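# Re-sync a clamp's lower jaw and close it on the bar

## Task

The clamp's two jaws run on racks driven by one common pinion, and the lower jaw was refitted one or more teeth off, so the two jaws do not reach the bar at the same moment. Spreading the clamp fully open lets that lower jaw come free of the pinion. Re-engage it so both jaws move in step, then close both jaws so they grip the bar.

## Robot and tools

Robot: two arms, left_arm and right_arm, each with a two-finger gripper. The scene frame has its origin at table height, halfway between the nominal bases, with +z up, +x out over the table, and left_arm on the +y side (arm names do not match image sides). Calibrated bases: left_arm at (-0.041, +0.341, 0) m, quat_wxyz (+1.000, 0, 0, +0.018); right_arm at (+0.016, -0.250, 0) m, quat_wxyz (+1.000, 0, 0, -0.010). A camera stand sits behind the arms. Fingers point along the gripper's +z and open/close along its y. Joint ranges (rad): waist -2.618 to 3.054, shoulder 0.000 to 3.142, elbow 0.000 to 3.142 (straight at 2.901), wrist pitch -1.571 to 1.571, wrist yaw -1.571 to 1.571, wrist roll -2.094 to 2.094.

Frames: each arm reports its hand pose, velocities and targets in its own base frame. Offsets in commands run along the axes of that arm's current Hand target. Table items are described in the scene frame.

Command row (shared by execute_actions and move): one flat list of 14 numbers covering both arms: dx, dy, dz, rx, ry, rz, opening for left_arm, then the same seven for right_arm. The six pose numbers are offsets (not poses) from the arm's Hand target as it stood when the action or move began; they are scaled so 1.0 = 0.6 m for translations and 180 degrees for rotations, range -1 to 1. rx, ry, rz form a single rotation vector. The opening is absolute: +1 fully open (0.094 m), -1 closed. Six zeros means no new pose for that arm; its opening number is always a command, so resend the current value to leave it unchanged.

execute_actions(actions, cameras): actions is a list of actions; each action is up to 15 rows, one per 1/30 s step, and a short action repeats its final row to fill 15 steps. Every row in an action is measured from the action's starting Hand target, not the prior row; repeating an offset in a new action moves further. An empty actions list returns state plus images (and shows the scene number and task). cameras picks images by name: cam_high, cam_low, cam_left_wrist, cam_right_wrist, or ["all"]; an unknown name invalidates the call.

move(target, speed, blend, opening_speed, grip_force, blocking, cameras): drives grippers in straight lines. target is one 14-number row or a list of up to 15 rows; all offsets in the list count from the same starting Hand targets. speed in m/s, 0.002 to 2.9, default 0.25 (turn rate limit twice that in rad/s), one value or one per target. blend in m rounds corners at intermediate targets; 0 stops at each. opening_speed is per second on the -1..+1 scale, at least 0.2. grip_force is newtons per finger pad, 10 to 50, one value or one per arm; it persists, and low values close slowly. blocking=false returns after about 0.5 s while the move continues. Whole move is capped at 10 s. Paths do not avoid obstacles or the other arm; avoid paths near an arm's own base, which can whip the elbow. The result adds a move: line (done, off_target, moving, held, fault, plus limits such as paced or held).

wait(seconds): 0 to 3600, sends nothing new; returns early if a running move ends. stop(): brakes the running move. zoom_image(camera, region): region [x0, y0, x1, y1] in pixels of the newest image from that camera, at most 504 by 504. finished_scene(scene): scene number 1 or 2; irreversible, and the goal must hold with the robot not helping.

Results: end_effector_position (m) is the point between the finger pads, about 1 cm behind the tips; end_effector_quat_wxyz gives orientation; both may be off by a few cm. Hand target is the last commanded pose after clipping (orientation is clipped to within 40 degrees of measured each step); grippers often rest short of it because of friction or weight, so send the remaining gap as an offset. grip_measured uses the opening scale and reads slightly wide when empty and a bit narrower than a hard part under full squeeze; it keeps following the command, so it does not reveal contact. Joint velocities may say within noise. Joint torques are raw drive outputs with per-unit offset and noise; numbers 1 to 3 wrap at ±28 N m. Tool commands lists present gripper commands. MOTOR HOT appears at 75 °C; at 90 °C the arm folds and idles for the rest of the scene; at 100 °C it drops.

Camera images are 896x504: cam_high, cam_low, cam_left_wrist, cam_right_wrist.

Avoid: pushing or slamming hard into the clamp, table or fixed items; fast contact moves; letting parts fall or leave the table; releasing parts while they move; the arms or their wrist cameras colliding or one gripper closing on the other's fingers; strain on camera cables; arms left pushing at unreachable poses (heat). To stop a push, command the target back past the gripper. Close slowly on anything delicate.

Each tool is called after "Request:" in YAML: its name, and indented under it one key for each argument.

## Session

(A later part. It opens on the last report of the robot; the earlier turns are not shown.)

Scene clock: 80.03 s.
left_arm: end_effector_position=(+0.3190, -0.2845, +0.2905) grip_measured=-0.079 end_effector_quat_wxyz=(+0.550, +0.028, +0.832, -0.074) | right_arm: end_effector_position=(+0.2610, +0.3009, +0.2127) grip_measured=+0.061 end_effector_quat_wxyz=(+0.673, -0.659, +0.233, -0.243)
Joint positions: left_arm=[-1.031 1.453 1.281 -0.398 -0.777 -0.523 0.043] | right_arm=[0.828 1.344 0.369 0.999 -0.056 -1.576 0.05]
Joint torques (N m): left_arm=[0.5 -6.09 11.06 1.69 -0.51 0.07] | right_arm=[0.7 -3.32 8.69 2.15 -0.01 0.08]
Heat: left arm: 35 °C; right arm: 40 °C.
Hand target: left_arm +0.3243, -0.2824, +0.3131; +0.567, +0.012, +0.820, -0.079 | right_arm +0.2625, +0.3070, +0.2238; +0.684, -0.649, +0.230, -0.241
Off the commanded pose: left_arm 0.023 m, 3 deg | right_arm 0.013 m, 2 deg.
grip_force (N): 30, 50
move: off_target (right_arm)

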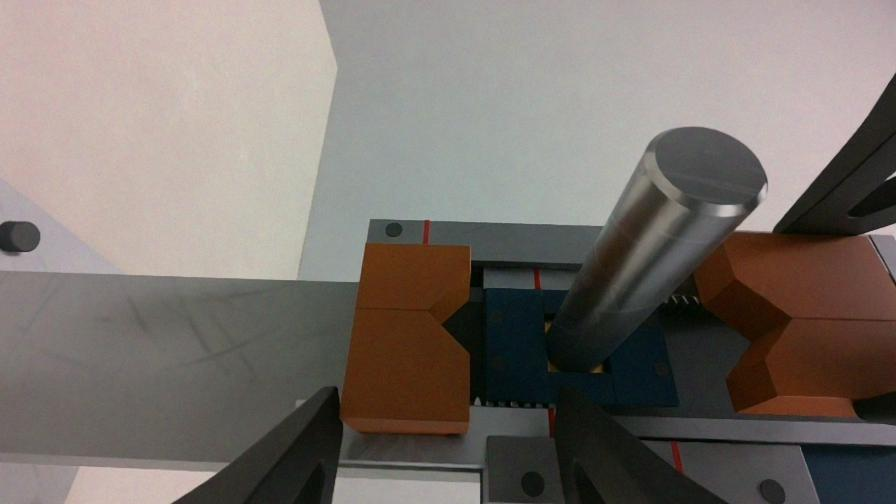

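Request:
move:
  target: [0, 0, 0, 0, 0, 0, -0.32, -0.0012, 0.014, 0.0025, 0, 0, 0, 0.064]
  speed: 0.05
  cameras: ["cam_right_wrist"]

Scene clock: 81.17 s.
left_arm: end_effector_position=(+0.3190, -0.2845, +0.2905) grip_measured=-0.079 end_effector_quat_wxyz=(+0.550, +0.028, +0.832, -0.074) | right_arm: end_effector_position=(+0.2631, +0.3044, +0.2035) grip_measured=+0.061 end_effector_quat_wxyz=(+0.669, -0.663, +0.234, -0.241)
Joint positions: left_arm=[-1.031 1.453 1.281 -0.398 -0.777 -0.523 0.043] | right_arm=[0.832 1.39 0.369 1.033 -0.053 -1.577 0.05]
Joint torques (N m): left_arm=[0.49 -6.06 11.15 1.7 -0.51 0.08] | right_arm=[0.69 -3.67 7.43 2.41 0.01 0.08]
Heat: left arm: 35 °C; right arm: 40 °C.
Hand target: left_arm +0.3243, -0.2824, +0.3131; +0.567, +0.012, +0.820, -0.079 | right_arm +0.2630, +0.3091, +0.2156; +0.684, -0.649, +0.229, -0.241
Off the commanded pose: left_arm 0.023 m, 3 deg | right_arm 0.013 m, 2 deg.
grip_force (N): 30, 50
move: off_target (right_arm)

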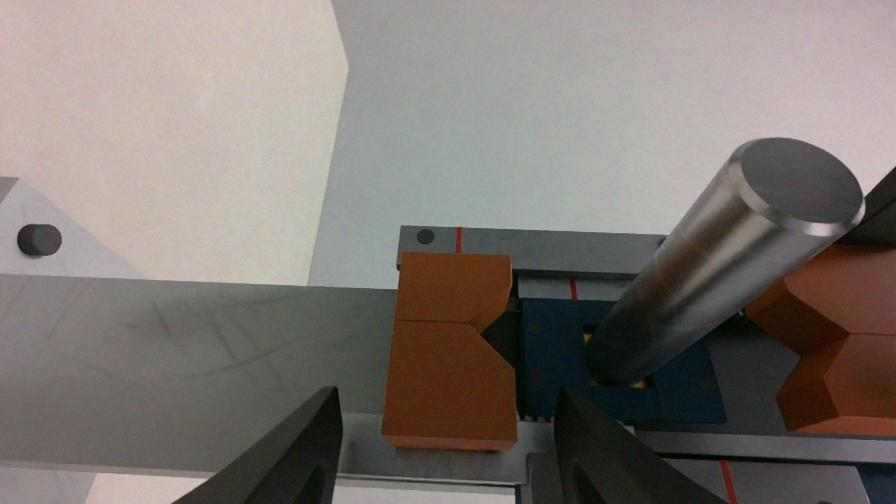

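Request:
move:
  target: [-0.0063, 0, -0.0022, 0, 0, 0, -0.32, 0, 0, 0, 0, 0, 0, 0.064]
  speed: 0.02
  cameras: ["cam_right_wrist"]

Scene clock: 82.03 s.
left_arm: end_effector_position=(+0.3191, -0.2843, +0.2948) grip_measured=-0.079 end_effector_quat_wxyz=(+0.550, +0.028, +0.832, -0.075) | right_arm: end_effector_position=(+0.2631, +0.3044, +0.2037) grip_measured=+0.061 end_effector_quat_wxyz=(+0.669, -0.663, +0.234, -0.241)
Joint positions: left_arm=[-1.03 1.453 1.297 -0.413 -0.776 -0.522 0.043] | right_arm=[0.832 1.39 0.369 1.034 -0.053 -1.577 0.05]
Joint torques (N m): left_arm=[0.53 -5.98 11.07 1.69 -0.53 0.08] | right_arm=[0.69 -3.66 7.43 2.4 0.01 0.08]
Heat: left arm: 35 °C; right arm: 40 °C.
Hand target: left_arm +0.3245, -0.2820, +0.3170; +0.567, +0.012, +0.820, -0.079 | right_arm +0.2630, +0.3091, +0.2157; +0.684, -0.649, +0.229, -0.241
Off the commanded pose: left_arm 0.023 m, 3 deg | right_arm 0.013 m, 2 deg.
grip_force (N): 30, 50
move: off_target (left_arm)

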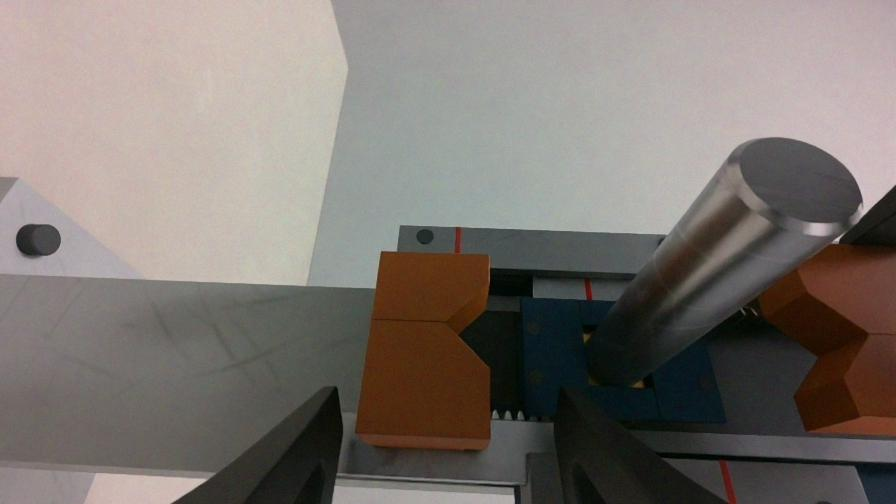

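Request:
move:
  target: [-0.0047, 0, -0.0016, 0, 0, 0, -0.32, 0, 0, 0, 0, 0, 0, 0.064]
  speed: 0.02
  cameras: ["cam_right_wrist"]

Scene clock: 82.80 s.
left_arm: end_effector_position=(+0.3188, -0.2844, +0.2960) grip_measured=-0.079 end_effector_quat_wxyz=(+0.548, +0.030, +0.833, -0.075) | right_arm: end_effector_position=(+0.2635, +0.3047, +0.1962) grip_measured=+0.062 end_effector_quat_wxyz=(+0.660, -0.671, +0.238, -0.238)
Joint positions: left_arm=[-1.029 1.453 1.306 -0.425 -0.77 -0.521 0.043] | right_arm=[0.832 1.396 0.369 1.012 -0.052 -1.577 0.05]
Joint torques (N m): left_arm=[0.39 -5.98 11.37 1.68 -0.57 0.07] | right_arm=[0.66 -4.25 7.34 2.62 0 0.09]
Heat: left arm: 35 °C; right arm: 40 °C.
Hand target: left_arm +0.3245, -0.2817, +0.3199; +0.566, +0.012, +0.820, -0.079 | right_arm +0.2630, +0.3091, +0.2156; +0.684, -0.649, +0.229, -0.241
Off the commanded pose: left_arm 0.025 m, 3 deg | right_arm 0.020 m, 4 deg.
grip_force (N): 30, 50
move: off_target (left_arm)

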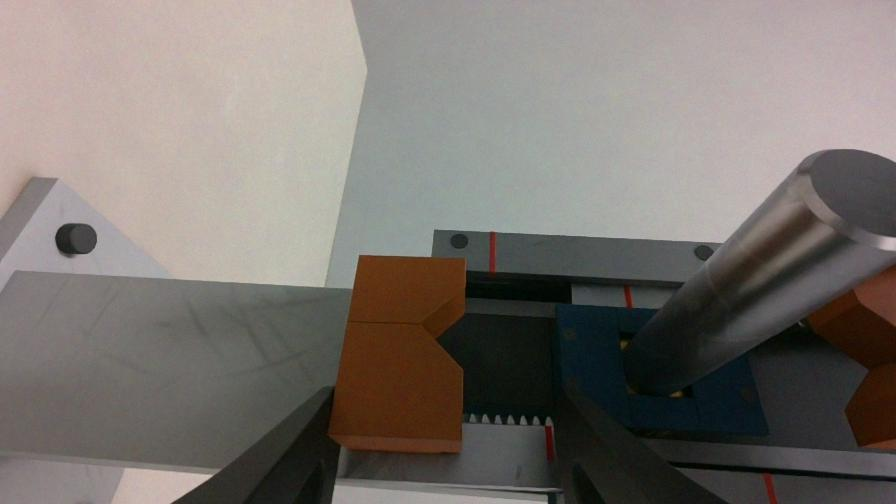

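Request:
move:
  target: [0, 0, 0, 0, 0, 0, -0.32, 0, 0.01, 0, 0, 0, 0, -0.5]
  speed: 0.006
  opening_speed: 0.5
  grip_force: [30, 25]
  cameras: ["cam_right_wrist"]

Scene clock: 85.67 s.
left_arm: end_effector_position=(+0.3189, -0.2844, +0.2962) grip_measured=-0.079 end_effector_quat_wxyz=(+0.548, +0.030, +0.833, -0.075) | right_arm: end_effector_position=(+0.2649, +0.3062, +0.1859) grip_measured=-0.391 end_effector_quat_wxyz=(+0.652, -0.680, +0.241, -0.235)
Joint positions: left_arm=[-1.029 1.453 1.306 -0.425 -0.77 -0.521 0.043] | right_arm=[0.832 1.425 0.369 1.015 -0.052 -1.577 0.029]
Joint torques (N m): left_arm=[0.46 -5.93 11.26 1.7 -0.56 0.06] | right_arm=[0.66 -4.48 6.27 3 -0.01 0.09]
Heat: left arm: 35 °C; right arm: 41 °C.
Hand target: left_arm +0.3246, -0.2817, +0.3201; +0.567, +0.012, +0.820, -0.079 | right_arm +0.2632, +0.3093, +0.2095; +0.684, -0.649, +0.229, -0.241
Off the commanded pose: left_arm 0.025 m, 3 deg | right_arm 0.024 m, 5 deg.
grip_force (N): 30, 25
move: off_target (right_arm)

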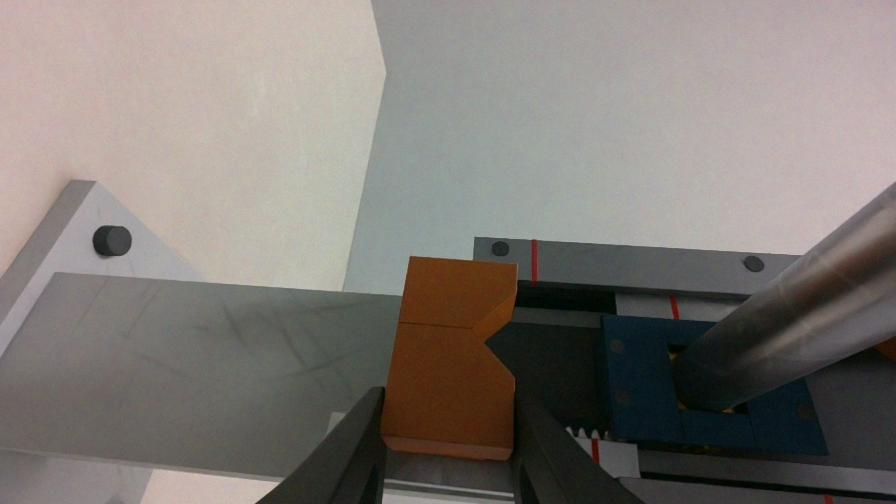

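Request:
zoom_image:
  camera: "cam_right_wrist"
  region: [470, 220, 896, 504]

Scaled by 1.183 from the camera's image (finer frame: 1280x720).

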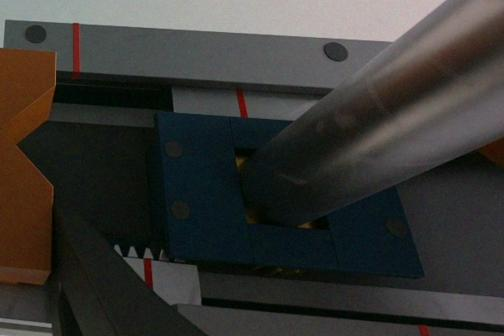

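Request:
move:
  target: [0.0126, 0, 0.0043, 0, 0, 0, -0.32, 0, 0, 0, 0, 0, 0, -0.5]
  speed: 0.02

Scene clock: 86.93 s.
left_arm: end_effector_position=(+0.3189, -0.2845, +0.2962) grip_measured=-0.079 end_effector_quat_wxyz=(+0.548, +0.030, +0.833, -0.075) | right_arm: end_effector_position=(+0.2649, +0.3062, +0.1859) grip_measured=-0.392 end_effector_quat_wxyz=(+0.652, -0.680, +0.241, -0.235)
Joint positions: left_arm=[-1.029 1.453 1.306 -0.424 -0.77 -0.521 0.043] | right_arm=[0.832 1.425 0.369 1.015 -0.052 -1.577 0.029]
Joint torques (N m): left_arm=[0.23 -5.91 9.1 1.96 -0.6 0.02] | right_arm=[0.65 -4.48 6.27 3 -0.01 0.09]
Heat: left arm: 35 °C; right arm: 41 °C.
Hand target: left_arm +0.3242, -0.2826, +0.3121; +0.567, +0.012, +0.820, -0.079 | right_arm +0.2632, +0.3093, +0.2095; +0.684, -0.649, +0.229, -0.241
Off the commanded pose: left_arm 0.017 m, 3 deg | right_arm 0.024 m, 5 deg.
grip_force (N): 30, 25
move: off_target (left_arm)

Request:
move:
  target: [0.0079, 0, 0.0027, 0, 0, 0, -0.32, 0, 0, 0, 0, 0, 0, -0.5]
  speed: 0.02

Request:
move:
  target: [0.0079, 0, 0.0027, 0, 0, 0, -0.32, 0, 0, 0, 0, 0, 0, -0.5]
  speed: 0.02

Scene clock: 87.53 s.
left_arm: end_effector_position=(+0.3189, -0.2846, +0.2964) grip_measured=-0.079 end_effector_quat_wxyz=(+0.548, +0.030, +0.832, -0.076) | right_arm: end_effector_position=(+0.2649, +0.3062, +0.1859) grip_measured=-0.392 end_effector_quat_wxyz=(+0.652, -0.680, +0.241, -0.235)
Joint positions: left_arm=[-1.029 1.453 1.306 -0.423 -0.77 -0.521 0.043] | right_arm=[0.832 1.425 0.369 1.015 -0.052 -1.577 0.029]
Joint torques (N m): left_arm=[0.13 -5.76 7.65 2.12 -0.59 0.03] | right_arm=[0.66 -4.48 6.27 3 -0.01 0.09]
Heat: left arm: 35 °C; right arm: 42 °C.
Hand target: left_arm +0.3240, -0.2831, +0.3071; +0.567, +0.012, +0.820, -0.079 | right_arm +0.2632, +0.3093, +0.2095; +0.684, -0.649, +0.229, -0.241
Off the commanded pose: left_arm 0.012 m, 3 deg | right_arm 0.024 m, 5 deg.
grip_force (N): 30, 25
move: off_target (left_arm)

Scene clock: 88.03 s.
left_arm: end_effector_position=(+0.3190, -0.2847, +0.2966) grip_measured=-0.079 end_effector_quat_wxyz=(+0.548, +0.030, +0.832, -0.076) | right_arm: end_effector_position=(+0.2649, +0.3062, +0.1859) grip_measured=-0.392 end_effector_quat_wxyz=(+0.652, -0.680, +0.241, -0.235)
Joint positions: left_arm=[-1.029 1.453 1.306 -0.422 -0.77 -0.521 0.043] | right_arm=[0.832 1.425 0.369 1.015 -0.052 -1.577 0.029]
Joint torques (N m): left_arm=[0.05 -5.85 6.3 2.26 -0.62 0.01] | right_arm=[0.66 -4.48 6.24 3 -0.01 0.09]
Heat: left arm: 35 °C; right arm: 42 °C.
Hand target: left_arm +0.3239, -0.2837, +0.3022; +0.567, +0.012, +0.820, -0.079 | right_arm +0.2632, +0.3093, +0.2095; +0.684, -0.649, +0.229, -0.241
Off the commanded pose: left_arm 0.007 m, 3 deg | right_arm 0.024 m, 5 deg.
grip_force (N): 30, 25
move: off_target (left_arm)

Request:
move:
  target: [0.0079, 0, 0.0027, 0, 0, 0, -0.32, 0, 0, 0, 0, 0, 0, -0.5]
  speed: 0.02

Request:
move:
  target: [0.0047, 0, 0.0016, 0, 0, 0, -0.32, 0, 0, 0, 0, 0, 0, -0.5]
  speed: 0.02

Scene clock: 88.73 s.
left_arm: end_effector_position=(+0.3198, -0.2840, +0.2921) grip_measured=-0.079 end_effector_quat_wxyz=(+0.551, +0.027, +0.831, -0.074) | right_arm: end_effector_position=(+0.2649, +0.3062, +0.1859) grip_measured=-0.392 end_effector_quat_wxyz=(+0.652, -0.680, +0.241, -0.235)
Joint positions: left_arm=[-1.029 1.453 1.284 -0.398 -0.778 -0.521 0.043] | right_arm=[0.832 1.425 0.369 1.015 -0.052 -1.577 0.029]
Joint torques (N m): left_arm=[-0.12 -5.81 6.64 2.23 -0.53 -0.01] | right_arm=[0.65 -4.48 6.27 3 -0.01 0.09]
Heat: left arm: 35 °C; right arm: 42 °C.
Hand target: left_arm +0.3236, -0.2843, +0.2971; +0.567, +0.012, +0.820, -0.079 | right_arm +0.2632, +0.3093, +0.2095; +0.684, -0.649, +0.229, -0.241
Off the commanded pose: left_arm 0.006 m, 3 deg | right_arm 0.024 m, 5 deg.
grip_force (N): 30, 25
move: off_target (left_arm)

Scene clock: 89.23 s.
left_arm: end_effector_position=(+0.3199, -0.2839, +0.2893) grip_measured=-0.079 end_effector_quat_wxyz=(+0.551, +0.027, +0.831, -0.074) | right_arm: end_effector_position=(+0.2649, +0.3062, +0.1859) grip_measured=-0.392 end_effector_quat_wxyz=(+0.652, -0.680, +0.241, -0.235)
Joint positions: left_arm=[-1.029 1.453 1.273 -0.388 -0.779 -0.521 0.043] | right_arm=[0.832 1.425 0.369 1.015 -0.052 -1.577 0.029]
Joint torques (N m): left_arm=[-0.14 -5.81 6.56 2.22 -0.53 -0.02] | right_arm=[0.65 -4.49 6.26 3 -0.01 0.09]
Heat: left arm: 35 °C; right arm: 42 °C.
Hand target: left_arm +0.3235, -0.2846, +0.2942; +0.567, +0.012, +0.820, -0.079 | right_arm +0.2632, +0.3093, +0.2095; +0.684, -0.649, +0.229, -0.241
Off the commanded pose: left_arm 0.006 m, 3 deg | right_arm 0.024 m, 5 deg.
grip_force (N): 30, 25
move: off_target (left_arm)

Request:
move:
  target: [0, 0, 0, 0, 0, 0, -0.32, 0, -0.01, 0.0005, 0, 0, 0, -0.5]
  speed: 0.02

Request:
move:
  target: [0, 0, 0, 0, 0, 0, -0.32, 0, -0.0067, 0.0003, 0, 0, 0, -0.5]
  speed: 0.02
  cameras: ["cam_right_wrist"]

Scene clock: 90.07 s.
left_arm: end_effector_position=(+0.3199, -0.2839, +0.2893) grip_measured=-0.079 end_effector_quat_wxyz=(+0.551, +0.027, +0.831, -0.074) | right_arm: end_effector_position=(+0.2649, +0.3062, +0.1853) grip_measured=-0.392 end_effector_quat_wxyz=(+0.651, -0.681, +0.242, -0.234)
Joint positions: left_arm=[-1.029 1.453 1.273 -0.388 -0.779 -0.521 0.043] | right_arm=[0.832 1.425 0.369 1.013 -0.052 -1.577 0.029]
Joint torques (N m): left_arm=[-0.18 -5.75 6.5 2.24 -0.53 -0.01] | right_arm=[0.65 -6.48 7.23 2.65 -0.01 0.09]
Heat: left arm: 35 °C; right arm: 42 °C.
Hand target: left_arm +0.3235, -0.2846, +0.2942; +0.567, +0.012, +0.820, -0.079 | right_arm +0.2632, +0.3093, +0.2156; +0.684, -0.649, +0.229, -0.241
Off the commanded pose: left_arm 0.006 m, 3 deg | right_arm 0.030 m, 5 deg.
grip_force (N): 30, 25
move: off_target (right_arm)

Scene clock: 90.70 s.
left_arm: end_effector_position=(+0.3199, -0.2839, +0.2893) grip_measured=-0.079 end_effector_quat_wxyz=(+0.551, +0.027, +0.831, -0.074) | right_arm: end_effector_position=(+0.2644, +0.3057, +0.1816) grip_measured=-0.393 end_effector_quat_wxyz=(+0.645, -0.686, +0.244, -0.232)
Joint positions: left_arm=[-1.029 1.453 1.273 -0.388 -0.779 -0.521 0.043] | right_arm=[0.832 1.419 0.369 0.99 -0.052 -1.578 0.029]
Joint torques (N m): left_arm=[-0.16 -5.7 6.54 2.23 -0.52 -0.03] | right_arm=[0.64 -7.54 7.86 2.63 -0.01 0.1]
Heat: left arm: 35 °C; right arm: 42 °C.
Hand target: left_arm +0.3235, -0.2846, +0.2942; +0.567, +0.012, +0.820, -0.079 | right_arm +0.2632, +0.3093, +0.2196; +0.684, -0.649, +0.229, -0.241
Off the commanded pose: left_arm 0.006 m, 3 deg | right_arm 0.038 m, 6 deg.
grip_force (N): 30, 25
move: off_target (right_arm)

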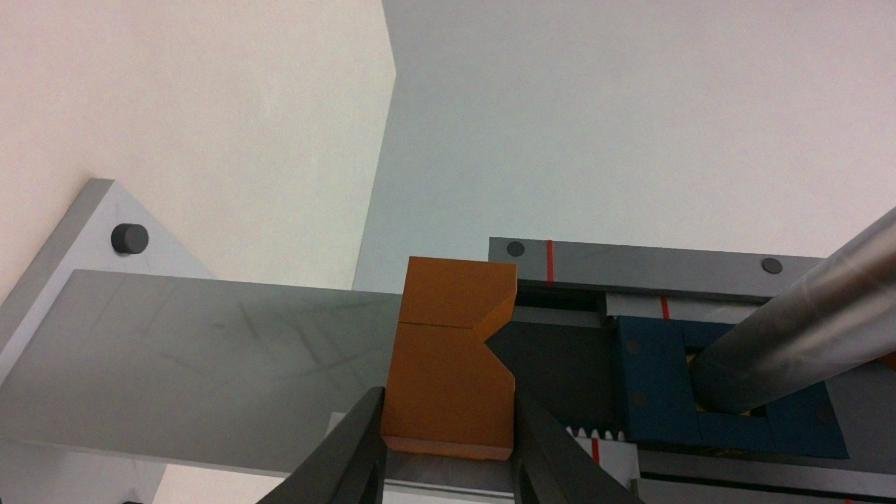

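Request:
move:
  target: [0, 0, 0, 0, 0, 0, -0.32, 0, -0.005, 0.0003, 0, 0, 0, -0.5]
  speed: 0.02

Request:
move:
  target: [0, 0, 0, 0, 0, 0, -0.32, 0, -0.004, 0.0002, 0, 0, 0, -0.5]
  speed: 0.02

Scene clock: 92.10 s.
left_arm: end_effector_position=(+0.3199, -0.2839, +0.2893) grip_measured=-0.079 end_effector_quat_wxyz=(+0.551, +0.027, +0.831, -0.074) | right_arm: end_effector_position=(+0.2635, +0.3047, +0.1784) grip_measured=-0.393 end_effector_quat_wxyz=(-0.638, +0.692, -0.246, +0.229)
Joint positions: left_arm=[-1.029 1.453 1.273 -0.388 -0.779 -0.521 0.043] | right_arm=[0.832 1.407 0.369 0.958 -0.052 -1.578 0.029]
Joint torques (N m): left_arm=[-0.14 -5.71 6.5 2.24 -0.55 -0.02] | right_arm=[0.64 -7.68 8.38 2.76 -0.02 0.1]
Heat: left arm: 35 °C; right arm: 42 °C.
Hand target: left_arm +0.3235, -0.2846, +0.2942; +0.567, +0.012, +0.820, -0.079 | right_arm +0.2632, +0.3093, +0.2226; -0.684, +0.649, -0.229, +0.241
Off the commanded pose: left_arm 0.006 m, 3 deg | right_arm 0.044 m, 8 deg.
grip_force (N): 30, 25
move: off_target (right_arm)

Scene clock: 92.73 s.
left_arm: end_effector_position=(+0.3199, -0.2839, +0.2893) grip_measured=-0.079 end_effector_quat_wxyz=(+0.551, +0.027, +0.831, -0.074) | right_arm: end_effector_position=(+0.2628, +0.3040, +0.1789) grip_measured=-0.393 end_effector_quat_wxyz=(-0.637, +0.694, -0.247, +0.229)
Joint positions: left_arm=[-1.029 1.453 1.273 -0.388 -0.779 -0.521 0.043] | right_arm=[0.832 1.395 0.369 0.942 -0.052 -1.578 0.029]
Joint torques (N m): left_arm=[-0.12 -5.78 6.52 2.23 -0.57 -0.03] | right_arm=[0.62 -7.62 8.8 2.79 -0.02 0.1]
Heat: left arm: 35 °C; right arm: 42 °C.
Hand target: left_arm +0.3235, -0.2846, +0.2942; +0.567, +0.012, +0.820, -0.079 | right_arm +0.2632, +0.3093, +0.2250; -0.684, +0.649, -0.229, +0.241
Off the commanded pose: left_arm 0.006 m, 3 deg | right_arm 0.046 m, 8 deg.
grip_force (N): 30, 25
move: off_target (right_arm)

Request:
wait:
  seconds: 0.1
  cameras: ["cam_right_wrist"]

Request:
zoom_image:
  camera: "cam_right_wrist"
  region: [470, 220, 896, 504]

Scene clock: 92.97 s.
left_arm: end_effector_position=(+0.3199, -0.2839, +0.2893) grip_measured=-0.079 end_effector_quat_wxyz=(+0.551, +0.027, +0.831, -0.074) | right_arm: end_effector_position=(+0.2628, +0.3040, +0.1789) grip_measured=-0.393 end_effector_quat_wxyz=(-0.637, +0.694, -0.247, +0.229)
Joint positions: left_arm=[-1.029 1.453 1.273 -0.388 -0.779 -0.521 0.043] | right_arm=[0.832 1.395 0.369 0.942 -0.052 -1.578 0.029]
Joint torques (N m): left_arm=[-0.08 -5.76 6.56 2.23 -0.54 -0.02] | right_arm=[0.62 -7.61 8.79 2.76 -0.02 0.1]
Heat: left arm: 35 °C; right arm: 43 °C.
Hand target: left_arm +0.3235, -0.2846, +0.2942; +0.567, +0.012, +0.820, -0.079 | right_arm +0.2632, +0.3093, +0.2251; -0.684, +0.649, -0.229, +0.241
Tool commands: left_gripper/opening=-0.32 right_gripper/opening=-0.5
Off the commanded pose: left_arm 0.006 m, 3 deg | right_arm 0.046 m, 8 deg.
grip_force (N): 30, 25
wait: 0.10 s; at rest by 0.03 s

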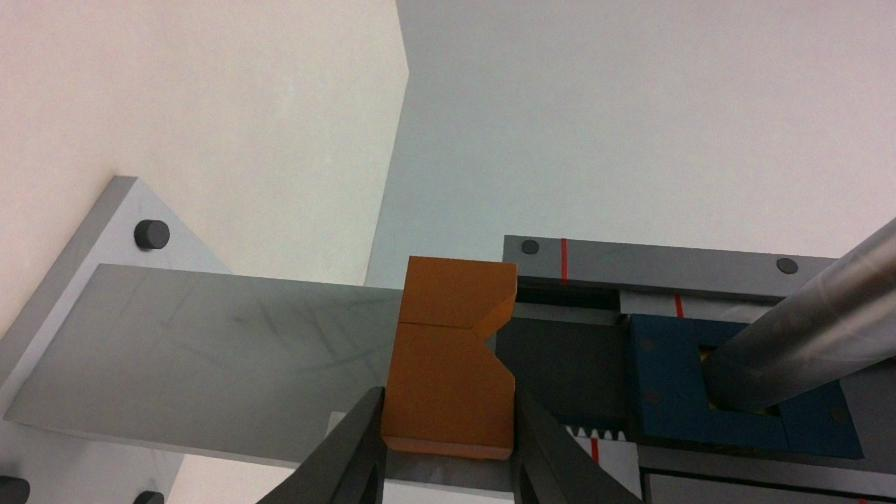

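Scaled by 1.183 from the camera's image (finer frame: 1280x720).

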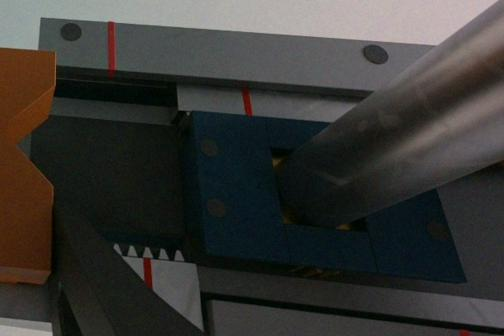

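Request:
move:
  target: [0, 0, 0, 0, 0, 0, -0.32, 0, -0.004, 0.0002, 0, 0, 0, -0.5]
  speed: 0.02

Scene clock: 94.83 s.
left_arm: end_effector_position=(+0.3199, -0.2839, +0.2893) grip_measured=-0.079 end_effector_quat_wxyz=(+0.551, +0.027, +0.831, -0.074) | right_arm: end_effector_position=(+0.2622, +0.3031, +0.1796) grip_measured=-0.393 end_effector_quat_wxyz=(-0.636, +0.695, -0.248, +0.228)
Joint positions: left_arm=[-1.029 1.453 1.273 -0.388 -0.779 -0.521 0.043] | right_arm=[0.832 1.383 0.369 0.927 -0.052 -1.578 0.029]
Joint torques (N m): left_arm=[-0.2 -5.76 6.53 2.23 -0.54 -0.03] | right_arm=[0.61 -7.51 9.25 2.75 -0.02 0.1]
Heat: left arm: 34 °C; right arm: 43 °C.
Hand target: left_arm +0.3235, -0.2846, +0.2942; +0.567, +0.012, +0.820, -0.079 | right_arm +0.2632, +0.3093, +0.2274; -0.684, +0.649, -0.229, +0.241
Off the commanded pose: left_arm 0.006 m, 3 deg | right_arm 0.048 m, 8 deg.
grip_force (N): 30, 25
move: off_target (right_arm)

Request:
move:
  target: [0, 0, 0, 0, 0, 0, -0.32, 0, -0.005, 0.0002, 0, 0, 0, -0.5]
  speed: 0.02

Request:
move:
  target: [0, 0, 0, 0, 0, 0, -0.32, 0, -0.005, 0.0002, 0, 0, 0, -0.5]
  speed: 0.02
  cameras: ["cam_right_wrist"]

Scene clock: 95.53 s.
left_arm: end_effector_position=(+0.3199, -0.2839, +0.2893) grip_measured=-0.079 end_effector_quat_wxyz=(+0.551, +0.027, +0.831, -0.074) | right_arm: end_effector_position=(+0.2613, +0.3021, +0.1798) grip_measured=-0.393 end_effector_quat_wxyz=(-0.633, +0.697, -0.248, +0.227)
Joint positions: left_arm=[-1.029 1.453 1.273 -0.388 -0.779 -0.521 0.043] | right_arm=[0.832 1.369 0.369 0.906 -0.052 -1.578 0.029]
Joint torques (N m): left_arm=[-0.17 -5.76 6.53 2.23 -0.54 -0.01] | right_arm=[0.61 -7.49 9.77 2.75 -0.02 0.1]
Heat: left arm: 35 °C; right arm: 43 °C.
Hand target: left_arm +0.3235, -0.2846, +0.2942; +0.567, +0.012, +0.820, -0.079 | right_arm +0.2632, +0.3092, +0.2304; -0.684, +0.649, -0.229, +0.241
Off the commanded pose: left_arm 0.006 m, 3 deg | right_arm 0.051 m, 8 deg.
grip_force (N): 30, 25
move: off_target (right_arm)

Scene clock: 96.10 s.
left_arm: end_effector_position=(+0.3199, -0.2839, +0.2893) grip_measured=-0.079 end_effector_quat_wxyz=(+0.551, +0.027, +0.831, -0.074) | right_arm: end_effector_position=(+0.2603, +0.3011, +0.1799) grip_measured=-0.393 end_effector_quat_wxyz=(-0.631, +0.699, -0.249, +0.226)
Joint positions: left_arm=[-1.029 1.453 1.273 -0.388 -0.779 -0.521 0.043] | right_arm=[0.832 1.355 0.369 0.885 -0.052 -1.578 0.029]
Joint torques (N m): left_arm=[-0.12 -5.75 6.52 2.24 -0.54 -0.02] | right_arm=[0.61 -7.47 10.33 2.81 -0.03 0.1]
Heat: left arm: 35 °C; right arm: 43 °C.
Hand target: left_arm +0.3235, -0.2846, +0.2942; +0.567, +0.012, +0.820, -0.079 | right_arm +0.2632, +0.3092, +0.2335; -0.684, +0.649, -0.229, +0.241
Off the commanded pose: left_arm 0.006 m, 3 deg | right_arm 0.054 m, 9 deg.
grip_force (N): 30, 25
move: off_target (right_arm)

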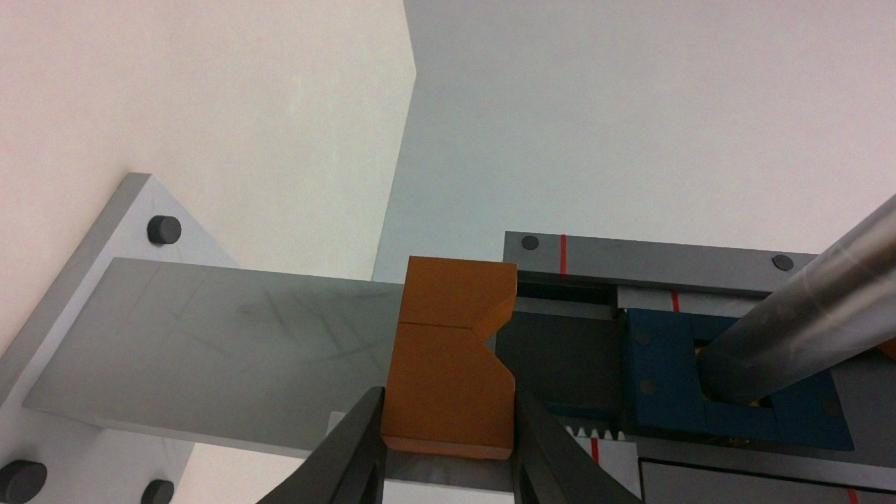

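Request:
move:
  target: [0, 0, 0, 0, 0, 0, -0.32, 0, 0.0167, -0.0008, 0, 0, 0, -0.5]
  speed: 0.03

Scene clock: 97.50 s.
left_arm: end_effector_position=(+0.3199, -0.2839, +0.2893) grip_measured=-0.079 end_effector_quat_wxyz=(+0.551, +0.027, +0.831, -0.074) | right_arm: end_effector_position=(+0.2603, +0.3011, +0.1805) grip_measured=-0.393 end_effector_quat_wxyz=(-0.632, +0.698, -0.249, +0.227)
Joint positions: left_arm=[-1.029 1.453 1.273 -0.388 -0.779 -0.521 0.043] | right_arm=[0.832 1.354 0.369 0.885 -0.052 -1.578 0.029]
Joint torques (N m): left_arm=[-0.21 -5.82 6.49 2.24 -0.54 -0.03] | right_arm=[0.61 -4.27 8.53 3.36 -0.03 0.1]
Heat: left arm: 35 °C; right arm: 43 °C.
Hand target: left_arm +0.3235, -0.2846, +0.2942; +0.567, +0.012, +0.820, -0.079 | right_arm +0.2632, +0.3093, +0.2234; -0.684, +0.649, -0.229, +0.241
Off the commanded pose: left_arm 0.006 m, 3 deg | right_arm 0.044 m, 9 deg.
grip_force (N): 30, 25
move: off_target (right_arm)

Request:
move:
  target: [0, 0, 0, 0, 0, 0, -0.32, 0, 0.0133, -0.0006, 0, 0, 0, -0.5]
  speed: 0.03
  cameras: ["cam_right_wrist"]

Scene clock: 98.33 s.
left_arm: end_effector_position=(+0.3199, -0.2839, +0.2893) grip_measured=-0.079 end_effector_quat_wxyz=(+0.551, +0.027, +0.831, -0.074) | right_arm: end_effector_position=(+0.2628, +0.3038, +0.1802) grip_measured=-0.393 end_effector_quat_wxyz=(-0.638, +0.692, -0.247, +0.229)
Joint positions: left_arm=[-1.029 1.453 1.273 -0.388 -0.779 -0.521 0.043] | right_arm=[0.832 1.393 0.369 0.943 -0.052 -1.578 0.029]
Joint torques (N m): left_arm=[-0.18 -5.72 6.58 2.23 -0.54 -0.04] | right_arm=[0.64 -4.46 7.15 3.29 -0.02 0.09]
Heat: left arm: 35 °C; right arm: 44 °C.
Hand target: left_arm +0.3235, -0.2846, +0.2942; +0.567, +0.012, +0.820, -0.079 | right_arm +0.2632, +0.3093, +0.2154; -0.684, +0.649, -0.229, +0.241
Off the commanded pose: left_arm 0.006 m, 3 deg | right_arm 0.036 m, 8 deg.
grip_force (N): 30, 25
move: off_target (right_arm)

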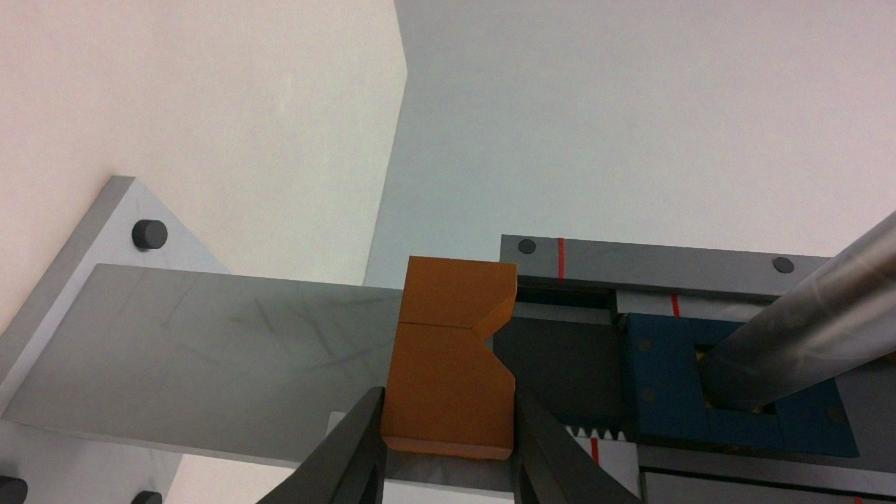

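Request:
move:
  target: [0, 0, 0, 0, 0, 0, -0.32, 0, 0.01, -0.0005, 0, 0, 0, -0.5]
  speed: 0.03
  cameras: ["cam_right_wrist"]

Request:
zoom_image:
  camera: "cam_right_wrist"
  region: [470, 220, 896, 504]

Scene clock: 99.13 s.
left_arm: end_effector_position=(+0.3199, -0.2839, +0.2893) grip_measured=-0.079 end_effector_quat_wxyz=(+0.551, +0.027, +0.831, -0.074) | right_arm: end_effector_position=(+0.2646, +0.3058, +0.1812) grip_measured=-0.393 end_effector_quat_wxyz=(+0.645, -0.686, +0.244, -0.232)
Joint positions: left_arm=[-1.029 1.453 1.273 -0.388 -0.779 -0.521 0.043] | right_arm=[0.832 1.422 0.369 0.992 -0.052 -1.578 0.029]
Joint torques (N m): left_arm=[-0.14 -5.79 6.56 2.25 -0.56 0] | right_arm=[0.65 -4.45 6.19 3.22 -0.02 0.1]
Heat: left arm: 35 °C; right arm: 44 °C.
Hand target: left_arm +0.3235, -0.2846, +0.2942; +0.567, +0.012, +0.820, -0.079 | right_arm +0.2632, +0.3093, +0.2095; +0.684, -0.649, +0.229, -0.241
Off the commanded pose: left_arm 0.006 m, 3 deg | right_arm 0.028 m, 6 deg.
grip_force (N): 30, 25
move: off_target (right_arm)

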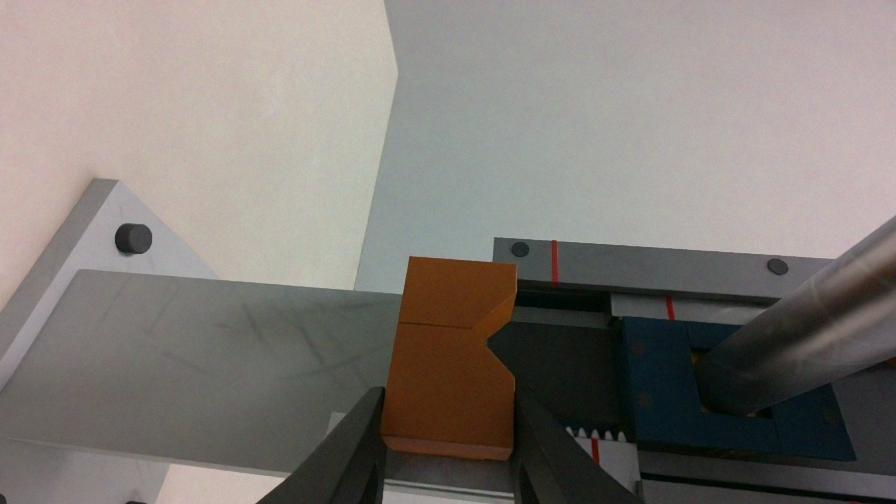

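Scaled by 1.183 from the camera's image (finer frame: 1280x720).

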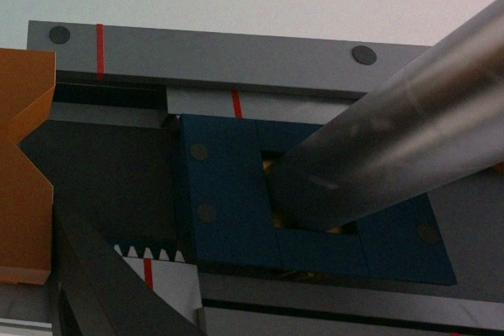

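Request:
move:
  target: [0, 0, 0, 0, 0, 0, -0.32, 0, -0.0077, 0, 0.0083, 0, 0, -0.5]
  speed: 0.03
  cameras: ["cam_right_wrist"]

Scene clock: 100.40 s.
left_arm: end_effector_position=(+0.3199, -0.2839, +0.2893) grip_measured=-0.079 end_effector_quat_wxyz=(+0.551, +0.027, +0.831, -0.074) | right_arm: end_effector_position=(+0.2651, +0.3063, +0.1883) grip_measured=-0.393 end_effector_quat_wxyz=(+0.657, -0.675, +0.239, -0.237)
Joint positions: left_arm=[-1.029 1.453 1.273 -0.388 -0.779 -0.521 0.043] | right_arm=[0.832 1.432 0.366 1.04 -0.052 -1.578 0.029]
Joint torques (N m): left_arm=[-0.13 -5.74 6.43 2.23 -0.54 -0.03] | right_arm=[0.64 -4.38 6.12 3.15 -0.02 0.11]
Heat: left arm: 36 °C; right arm: 44 °C.
Hand target: left_arm +0.3235, -0.2846, +0.2942; +0.567, +0.012, +0.820, -0.079 | right_arm +0.2631, +0.3091, +0.2141; +0.692, -0.640, +0.226, -0.244
Off the commanded pose: left_arm 0.006 m, 3 deg | right_arm 0.026 m, 6 deg.
grip_force (N): 30, 25
move: off_target (right_arm)

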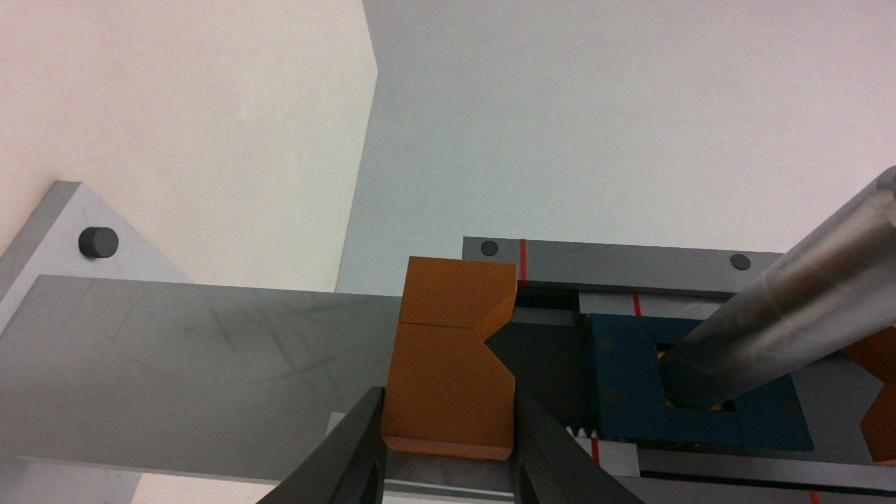

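Request:
move:
  target: [0, 0, 0, 0, 0, 0, -0.32, 0, -0.0051, 0, 0.0056, 0, 0, -0.33]
  speed: 0.03
  opening_speed: 0.3
  cameras: ["cam_right_wrist"]

Scene clock: 102.13 s.
left_arm: end_effector_position=(+0.3199, -0.2839, +0.2893) grip_measured=-0.079 end_effector_quat_wxyz=(+0.551, +0.027, +0.831, -0.074) | right_arm: end_effector_position=(+0.2649, +0.3061, +0.1911) grip_measured=-0.332 end_effector_quat_wxyz=(+0.662, -0.669, +0.237, -0.239)
Joint positions: left_arm=[-1.029 1.453 1.273 -0.388 -0.779 -0.521 0.043] | right_arm=[0.832 1.439 0.362 1.07 -0.052 -1.578 0.031]
Joint torques (N m): left_arm=[-0.14 -5.7 6.58 2.24 -0.55 -0.01] | right_arm=[0.64 -4.3 6.3 3.12 -0.02 0.12]
Heat: left arm: 36 °C; right arm: 44 °C.
Hand target: left_arm +0.3235, -0.2846, +0.2942; +0.567, +0.012, +0.820, -0.079 | right_arm +0.2629, +0.3089, +0.2171; +0.698, -0.634, +0.224, -0.246
Off the commanded pose: left_arm 0.006 m, 3 deg | right_arm 0.026 m, 6 deg.
grip_force (N): 30, 25
move: off_target (right_arm)

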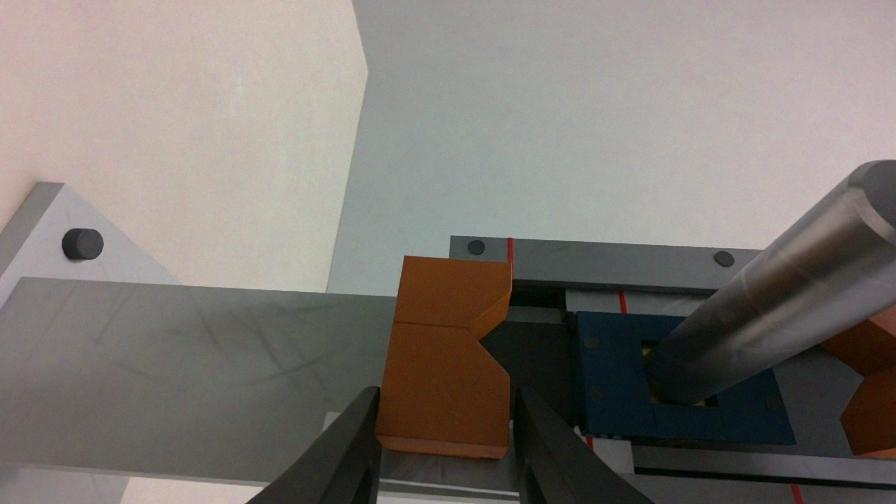

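Request:
move:
  target: [0, 0, 0, 0, 0, 0, -0.32, 0, -0.0061, 0, 0.0067, 0, 0, -0.33]
  speed: 0.02
  cameras: ["cam_right_wrist"]

Request:
zoom_image:
  camera: "cam_right_wrist"
  region: [370, 220, 820, 504]

Scene clock: 103.23 s.
left_arm: end_effector_position=(+0.3199, -0.2839, +0.2893) grip_measured=-0.079 end_effector_quat_wxyz=(+0.551, +0.027, +0.831, -0.074) | right_arm: end_effector_position=(+0.2649, +0.3062, +0.1918) grip_measured=-0.332 end_effector_quat_wxyz=(+0.666, -0.666, +0.236, -0.241)
Joint positions: left_arm=[-1.029 1.453 1.273 -0.388 -0.779 -0.521 0.043] | right_arm=[0.832 1.448 0.359 1.091 -0.052 -1.578 0.031]
Joint torques (N m): left_arm=[-0.17 -5.75 6.52 2.24 -0.54 -0.02] | right_arm=[0.64 -4.48 6.22 3.2 -0.02 0.13]
Heat: left arm: 36 °C; right arm: 45 °C.
Hand target: left_arm +0.3235, -0.2846, +0.2942; +0.567, +0.012, +0.820, -0.079 | right_arm +0.2627, +0.3087, +0.2208; +0.705, -0.627, +0.221, -0.248
Off the commanded pose: left_arm 0.006 m, 3 deg | right_arm 0.029 m, 7 deg.
grip_force (N): 30, 25
move: off_target (right_arm)

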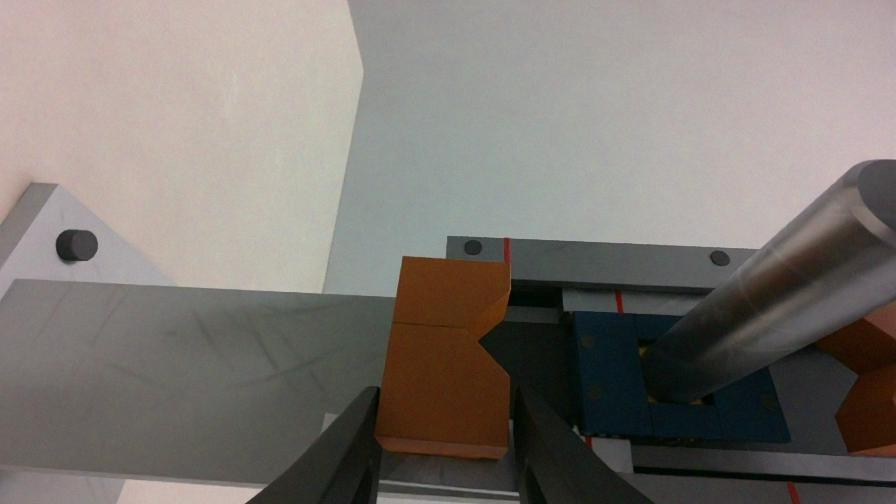

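Scaled by 1.120 from the camera's image (finer frame: 1280x720).

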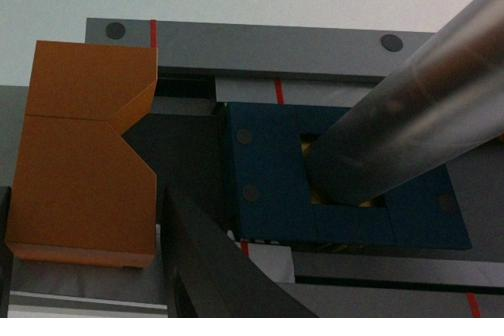

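Request:
move:
  target: [0, 0, 0, 0, 0, 0, -0.32, 0, -0.0105, 0.0005, 0.0045, 0, 0, -0.33]
  speed: 0.02

Scene clock: 105.23 s.
left_arm: end_effector_position=(+0.3199, -0.2839, +0.2893) grip_measured=-0.079 end_effector_quat_wxyz=(+0.551, +0.027, +0.831, -0.074) | right_arm: end_effector_position=(+0.2649, +0.3062, +0.1918) grip_measured=-0.332 end_effector_quat_wxyz=(+0.666, -0.666, +0.236, -0.241)
Joint positions: left_arm=[-1.029 1.453 1.273 -0.388 -0.779 -0.521 0.043] | right_arm=[0.832 1.448 0.359 1.091 -0.052 -1.578 0.031]
Joint torques (N m): left_arm=[-0.18 -5.79 6.49 2.22 -0.55 -0.04] | right_arm=[0.61 -5.45 6.57 3.2 -0.03 0.14]
Heat: left arm: 36 °C; right arm: 45 °C.
Hand target: left_arm +0.3235, -0.2846, +0.2942; +0.567, +0.012, +0.820, -0.079 | right_arm +0.2624, +0.3084, +0.2271; +0.709, -0.622, +0.220, -0.250
Off the commanded pose: left_arm 0.006 m, 3 deg | right_arm 0.035 m, 7 deg.
grip_force (N): 30, 25
move: off_target (right_arm)

Request:
move:
  target: [0, 0, 0, 0, 0, 0, -0.32, 0, -0.0105, 0.0005, 0.0045, 0, 0, -0.33]
  speed: 0.02

Request:
move:
  target: [0, 0, 0, 0, 0, 0, -0.32, 0, -0.0065, 0.0003, 0.0045, 0, 0, -0.33]
  speed: 0.02

Scene clock: 106.03 s.
left_arm: end_effector_position=(+0.3199, -0.2839, +0.2893) grip_measured=-0.079 end_effector_quat_wxyz=(+0.551, +0.027, +0.831, -0.074) | right_arm: end_effector_position=(+0.2649, +0.3062, +0.1918) grip_measured=-0.332 end_effector_quat_wxyz=(+0.666, -0.666, +0.236, -0.241)
Joint positions: left_arm=[-1.029 1.453 1.273 -0.388 -0.779 -0.521 0.043] | right_arm=[0.832 1.448 0.359 1.091 -0.052 -1.578 0.031]
Joint torques (N m): left_arm=[-0.1 -5.67 6.56 2.23 -0.55 -0.04] | right_arm=[0.59 -6.48 6.91 3.19 -0.03 0.15]
Heat: left arm: 36 °C; right arm: 45 °C.
Hand target: left_arm +0.3235, -0.2846, +0.2942; +0.567, +0.012, +0.820, -0.079 | right_arm +0.2621, +0.3079, +0.2333; +0.713, -0.617, +0.218, -0.252
Off the commanded pose: left_arm 0.006 m, 3 deg | right_arm 0.042 m, 8 deg.
grip_force (N): 30, 25
move: off_target (right_arm)

Scene clock: 106.70 s.
left_arm: end_effector_position=(+0.3199, -0.2839, +0.2893) grip_measured=-0.079 end_effector_quat_wxyz=(+0.551, +0.027, +0.831, -0.074) | right_arm: end_effector_position=(+0.2649, +0.3062, +0.1920) grip_measured=-0.332 end_effector_quat_wxyz=(+0.666, -0.666, +0.236, -0.241)
Joint positions: left_arm=[-1.029 1.453 1.273 -0.388 -0.779 -0.521 0.043] | right_arm=[0.832 1.448 0.359 1.092 -0.052 -1.578 0.031]
Joint torques (N m): left_arm=[-0.12 -5.79 6.58 2.24 -0.55 0] | right_arm=[0.58 -6.65 6.95 3.29 -0.03 0.16]
Heat: left arm: 36 °C; right arm: 45 °C.
Hand target: left_arm +0.3235, -0.2846, +0.2942; +0.567, +0.012, +0.820, -0.079 | right_arm +0.2618, +0.3076, +0.2372; +0.718, -0.612, +0.216, -0.253
Off the commanded pose: left_arm 0.006 m, 3 deg | right_arm 0.045 m, 9 deg.
grip_force (N): 30, 25
move: off_target (right_arm)

Request:
move:
  target: [0, 0, 0, 0, 0, 0, -0.32, 0, -0.008, 0.0004, 0.0045, 0, 0, -0.33]
  speed: 0.02

Request:
move:
  target: [0, 0, 0, 0, 0, 0, -0.32, 0, -0.008, 0.0004, 0.0045, 0, 0, -0.33]
  speed: 0.02
  cameras: ["cam_right_wrist"]

Scene clock: 107.50 s.
left_arm: end_effector_position=(+0.3199, -0.2839, +0.2893) grip_measured=-0.079 end_effector_quat_wxyz=(+0.551, +0.027, +0.831, -0.074) | right_arm: end_effector_position=(+0.2649, +0.3062, +0.1921) grip_measured=-0.332 end_effector_quat_wxyz=(+0.666, -0.665, +0.235, -0.241)
Joint positions: left_arm=[-1.029 1.453 1.273 -0.388 -0.779 -0.521 0.043] | right_arm=[0.832 1.448 0.359 1.092 -0.052 -1.578 0.031]
Joint torques (N m): left_arm=[-0.17 -5.75 6.53 2.23 -0.54 -0.04] | right_arm=[0.57 -7.15 7.09 3.36 -0.03 0.16]
Heat: left arm: 37 °C; right arm: 46 °C.
Hand target: left_arm +0.3235, -0.2846, +0.2942; +0.567, +0.012, +0.820, -0.079 | right_arm +0.2615, +0.3072, +0.2421; +0.722, -0.607, +0.214, -0.255
Off the commanded pose: left_arm 0.006 m, 3 deg | right_arm 0.050 m, 10 deg.
grip_force (N): 30, 25
move: off_target (right_arm)

Scene clock: 108.20 s.
left_arm: end_effector_position=(+0.3199, -0.2839, +0.2893) grip_measured=-0.079 end_effector_quat_wxyz=(+0.551, +0.027, +0.831, -0.074) | right_arm: end_effector_position=(+0.2649, +0.3062, +0.1922) grip_measured=-0.332 end_effector_quat_wxyz=(+0.666, -0.665, +0.235, -0.241)
Joint positions: left_arm=[-1.029 1.453 1.273 -0.388 -0.779 -0.521 0.043] | right_arm=[0.832 1.448 0.359 1.093 -0.052 -1.578 0.031]
Joint torques (N m): left_arm=[-0.12 -5.74 6.54 2.23 -0.54 -0.03] | right_arm=[0.54 -7.64 7.23 3.42 -0.03 0.17]
Heat: left arm: 37 °C; right arm: 46 °C.
Hand target: left_arm +0.3235, -0.2846, +0.2942; +0.567, +0.012, +0.820, -0.079 | right_arm +0.2611, +0.3068, +0.2468; +0.726, -0.602, +0.212, -0.256
Off the commanded pose: left_arm 0.006 m, 3 deg | right_arm 0.055 m, 11 deg.
grip_force (N): 30, 25
move: off_target (right_arm)

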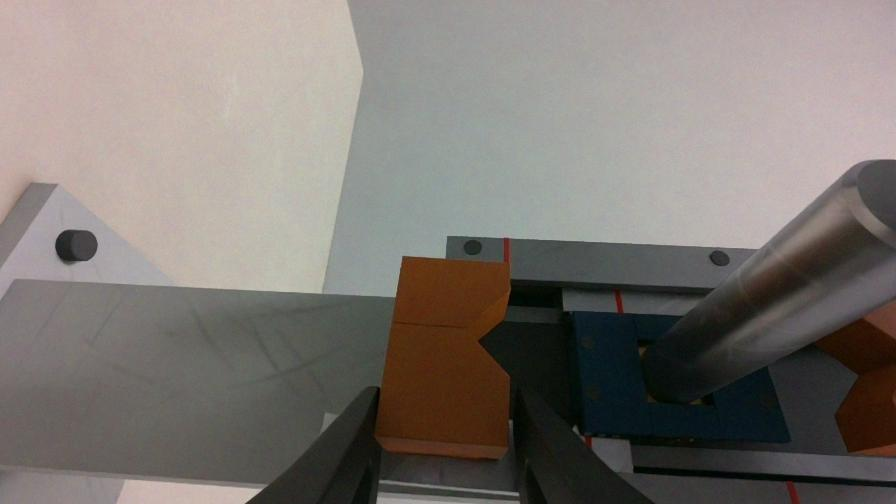

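Request:
zoom_image:
  camera: "cam_right_wrist"
  region: [480, 340, 720, 504]

Scaled by 2.100 from the camera's image (finer frame: 1280x720).

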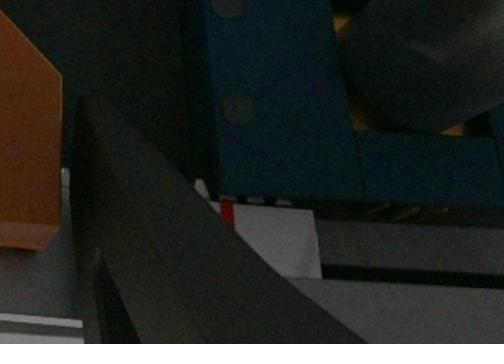

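Request:
move:
  target:
    - [0, 0, 0, 0, 0, 0, -0.32, 0, 0.03, 0, -0.01, 0, 0, -0.33]
    - [0, 0, 0, 0, 0, 0, -0.32, -0.0075, 0.03, -0.005, -0.01, 0, 0, -0.33]
  speed: 0.03
  cameras: ["cam_right_wrist"]

Scene clock: 113.63 s.
left_arm: end_effector_position=(+0.3199, -0.2839, +0.2893) grip_measured=-0.079 end_effector_quat_wxyz=(+0.551, +0.027, +0.831, -0.074) | right_arm: end_effector_position=(+0.2622, +0.3077, +0.1936) grip_measured=-0.332 end_effector_quat_wxyz=(+0.672, -0.658, +0.235, -0.245)
Joint positions: left_arm=[-1.029 1.453 1.273 -0.388 -0.779 -0.521 0.043] | right_arm=[0.849 1.462 0.35 1.136 -0.03 -1.578 0.031]
Joint torques (N m): left_arm=[-0.13 -5.74 6.52 2.23 -0.54 -0.01] | right_arm=[0.87 -5.16 6.17 3.31 -0.02 0.12]
Heat: left arm: 37 °C; right arm: 48 °C.
Hand target: left_arm +0.3235, -0.2846, +0.2942; +0.567, +0.012, +0.820, -0.079 | right_arm +0.2579, +0.3099, +0.2284; +0.717, -0.613, +0.217, -0.253
Off the commanded pose: left_arm 0.006 m, 3 deg | right_arm 0.035 m, 8 deg.
grip_force (N): 30, 25
move: off_target (right_arm)

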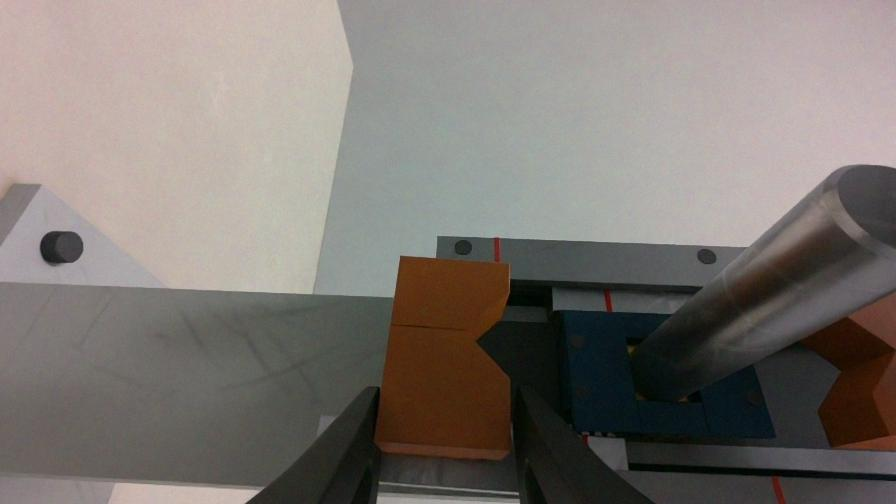

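Request:
move:
  target: [0, 0, 0, 0, 0, 0, -0.32, -0.003, -0.0117, -0.002, 0.004, 0, 0, -0.33]
  speed: 0.03
  cameras: ["cam_right_wrist"]

Scene clock: 114.40 s.
left_arm: end_effector_position=(+0.3199, -0.2839, +0.2893) grip_measured=-0.079 end_effector_quat_wxyz=(+0.551, +0.027, +0.831, -0.074) | right_arm: end_effector_position=(+0.2623, +0.3077, +0.1937) grip_measured=-0.332 end_effector_quat_wxyz=(+0.671, -0.657, +0.237, -0.247)
Joint positions: left_arm=[-1.029 1.453 1.273 -0.388 -0.779 -0.521 0.043] | right_arm=[0.855 1.462 0.35 1.136 -0.017 -1.578 0.031]
Joint torques (N m): left_arm=[-0.18 -5.71 6.57 2.23 -0.53 -0.02] | right_arm=[1.02 -6.97 6.17 3.22 -0.12 0.11]
Heat: left arm: 37 °C; right arm: 48 °C.
Hand target: left_arm +0.3235, -0.2846, +0.2942; +0.567, +0.012, +0.820, -0.079 | right_arm +0.2552, +0.3091, +0.2352; +0.720, -0.608, +0.215, -0.254
Off the commanded pose: left_arm 0.006 m, 3 deg | right_arm 0.042 m, 8 deg.
grip_force (N): 30, 25
move: off_target (right_arm)

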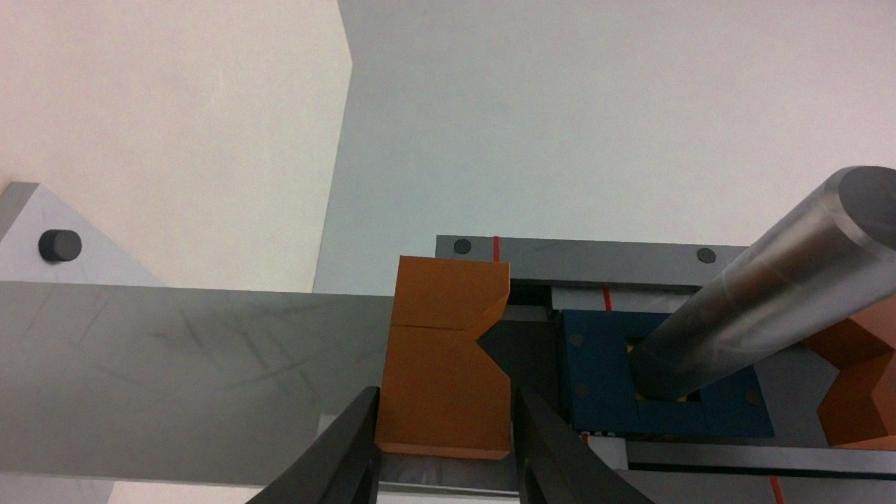

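Request:
zoom_image:
  camera: "cam_right_wrist"
  region: [360, 220, 660, 504]

Scaled by 1.680 from the camera's image (finer frame: 1280x720).

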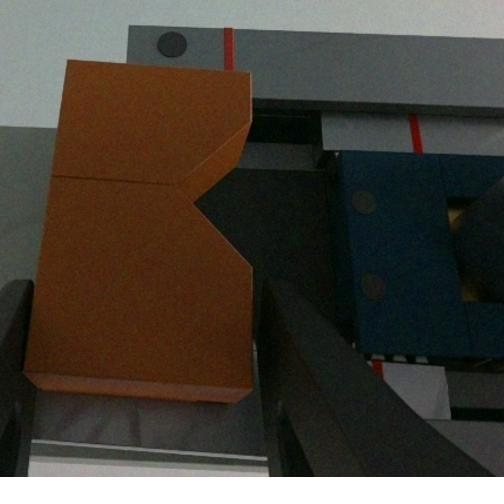

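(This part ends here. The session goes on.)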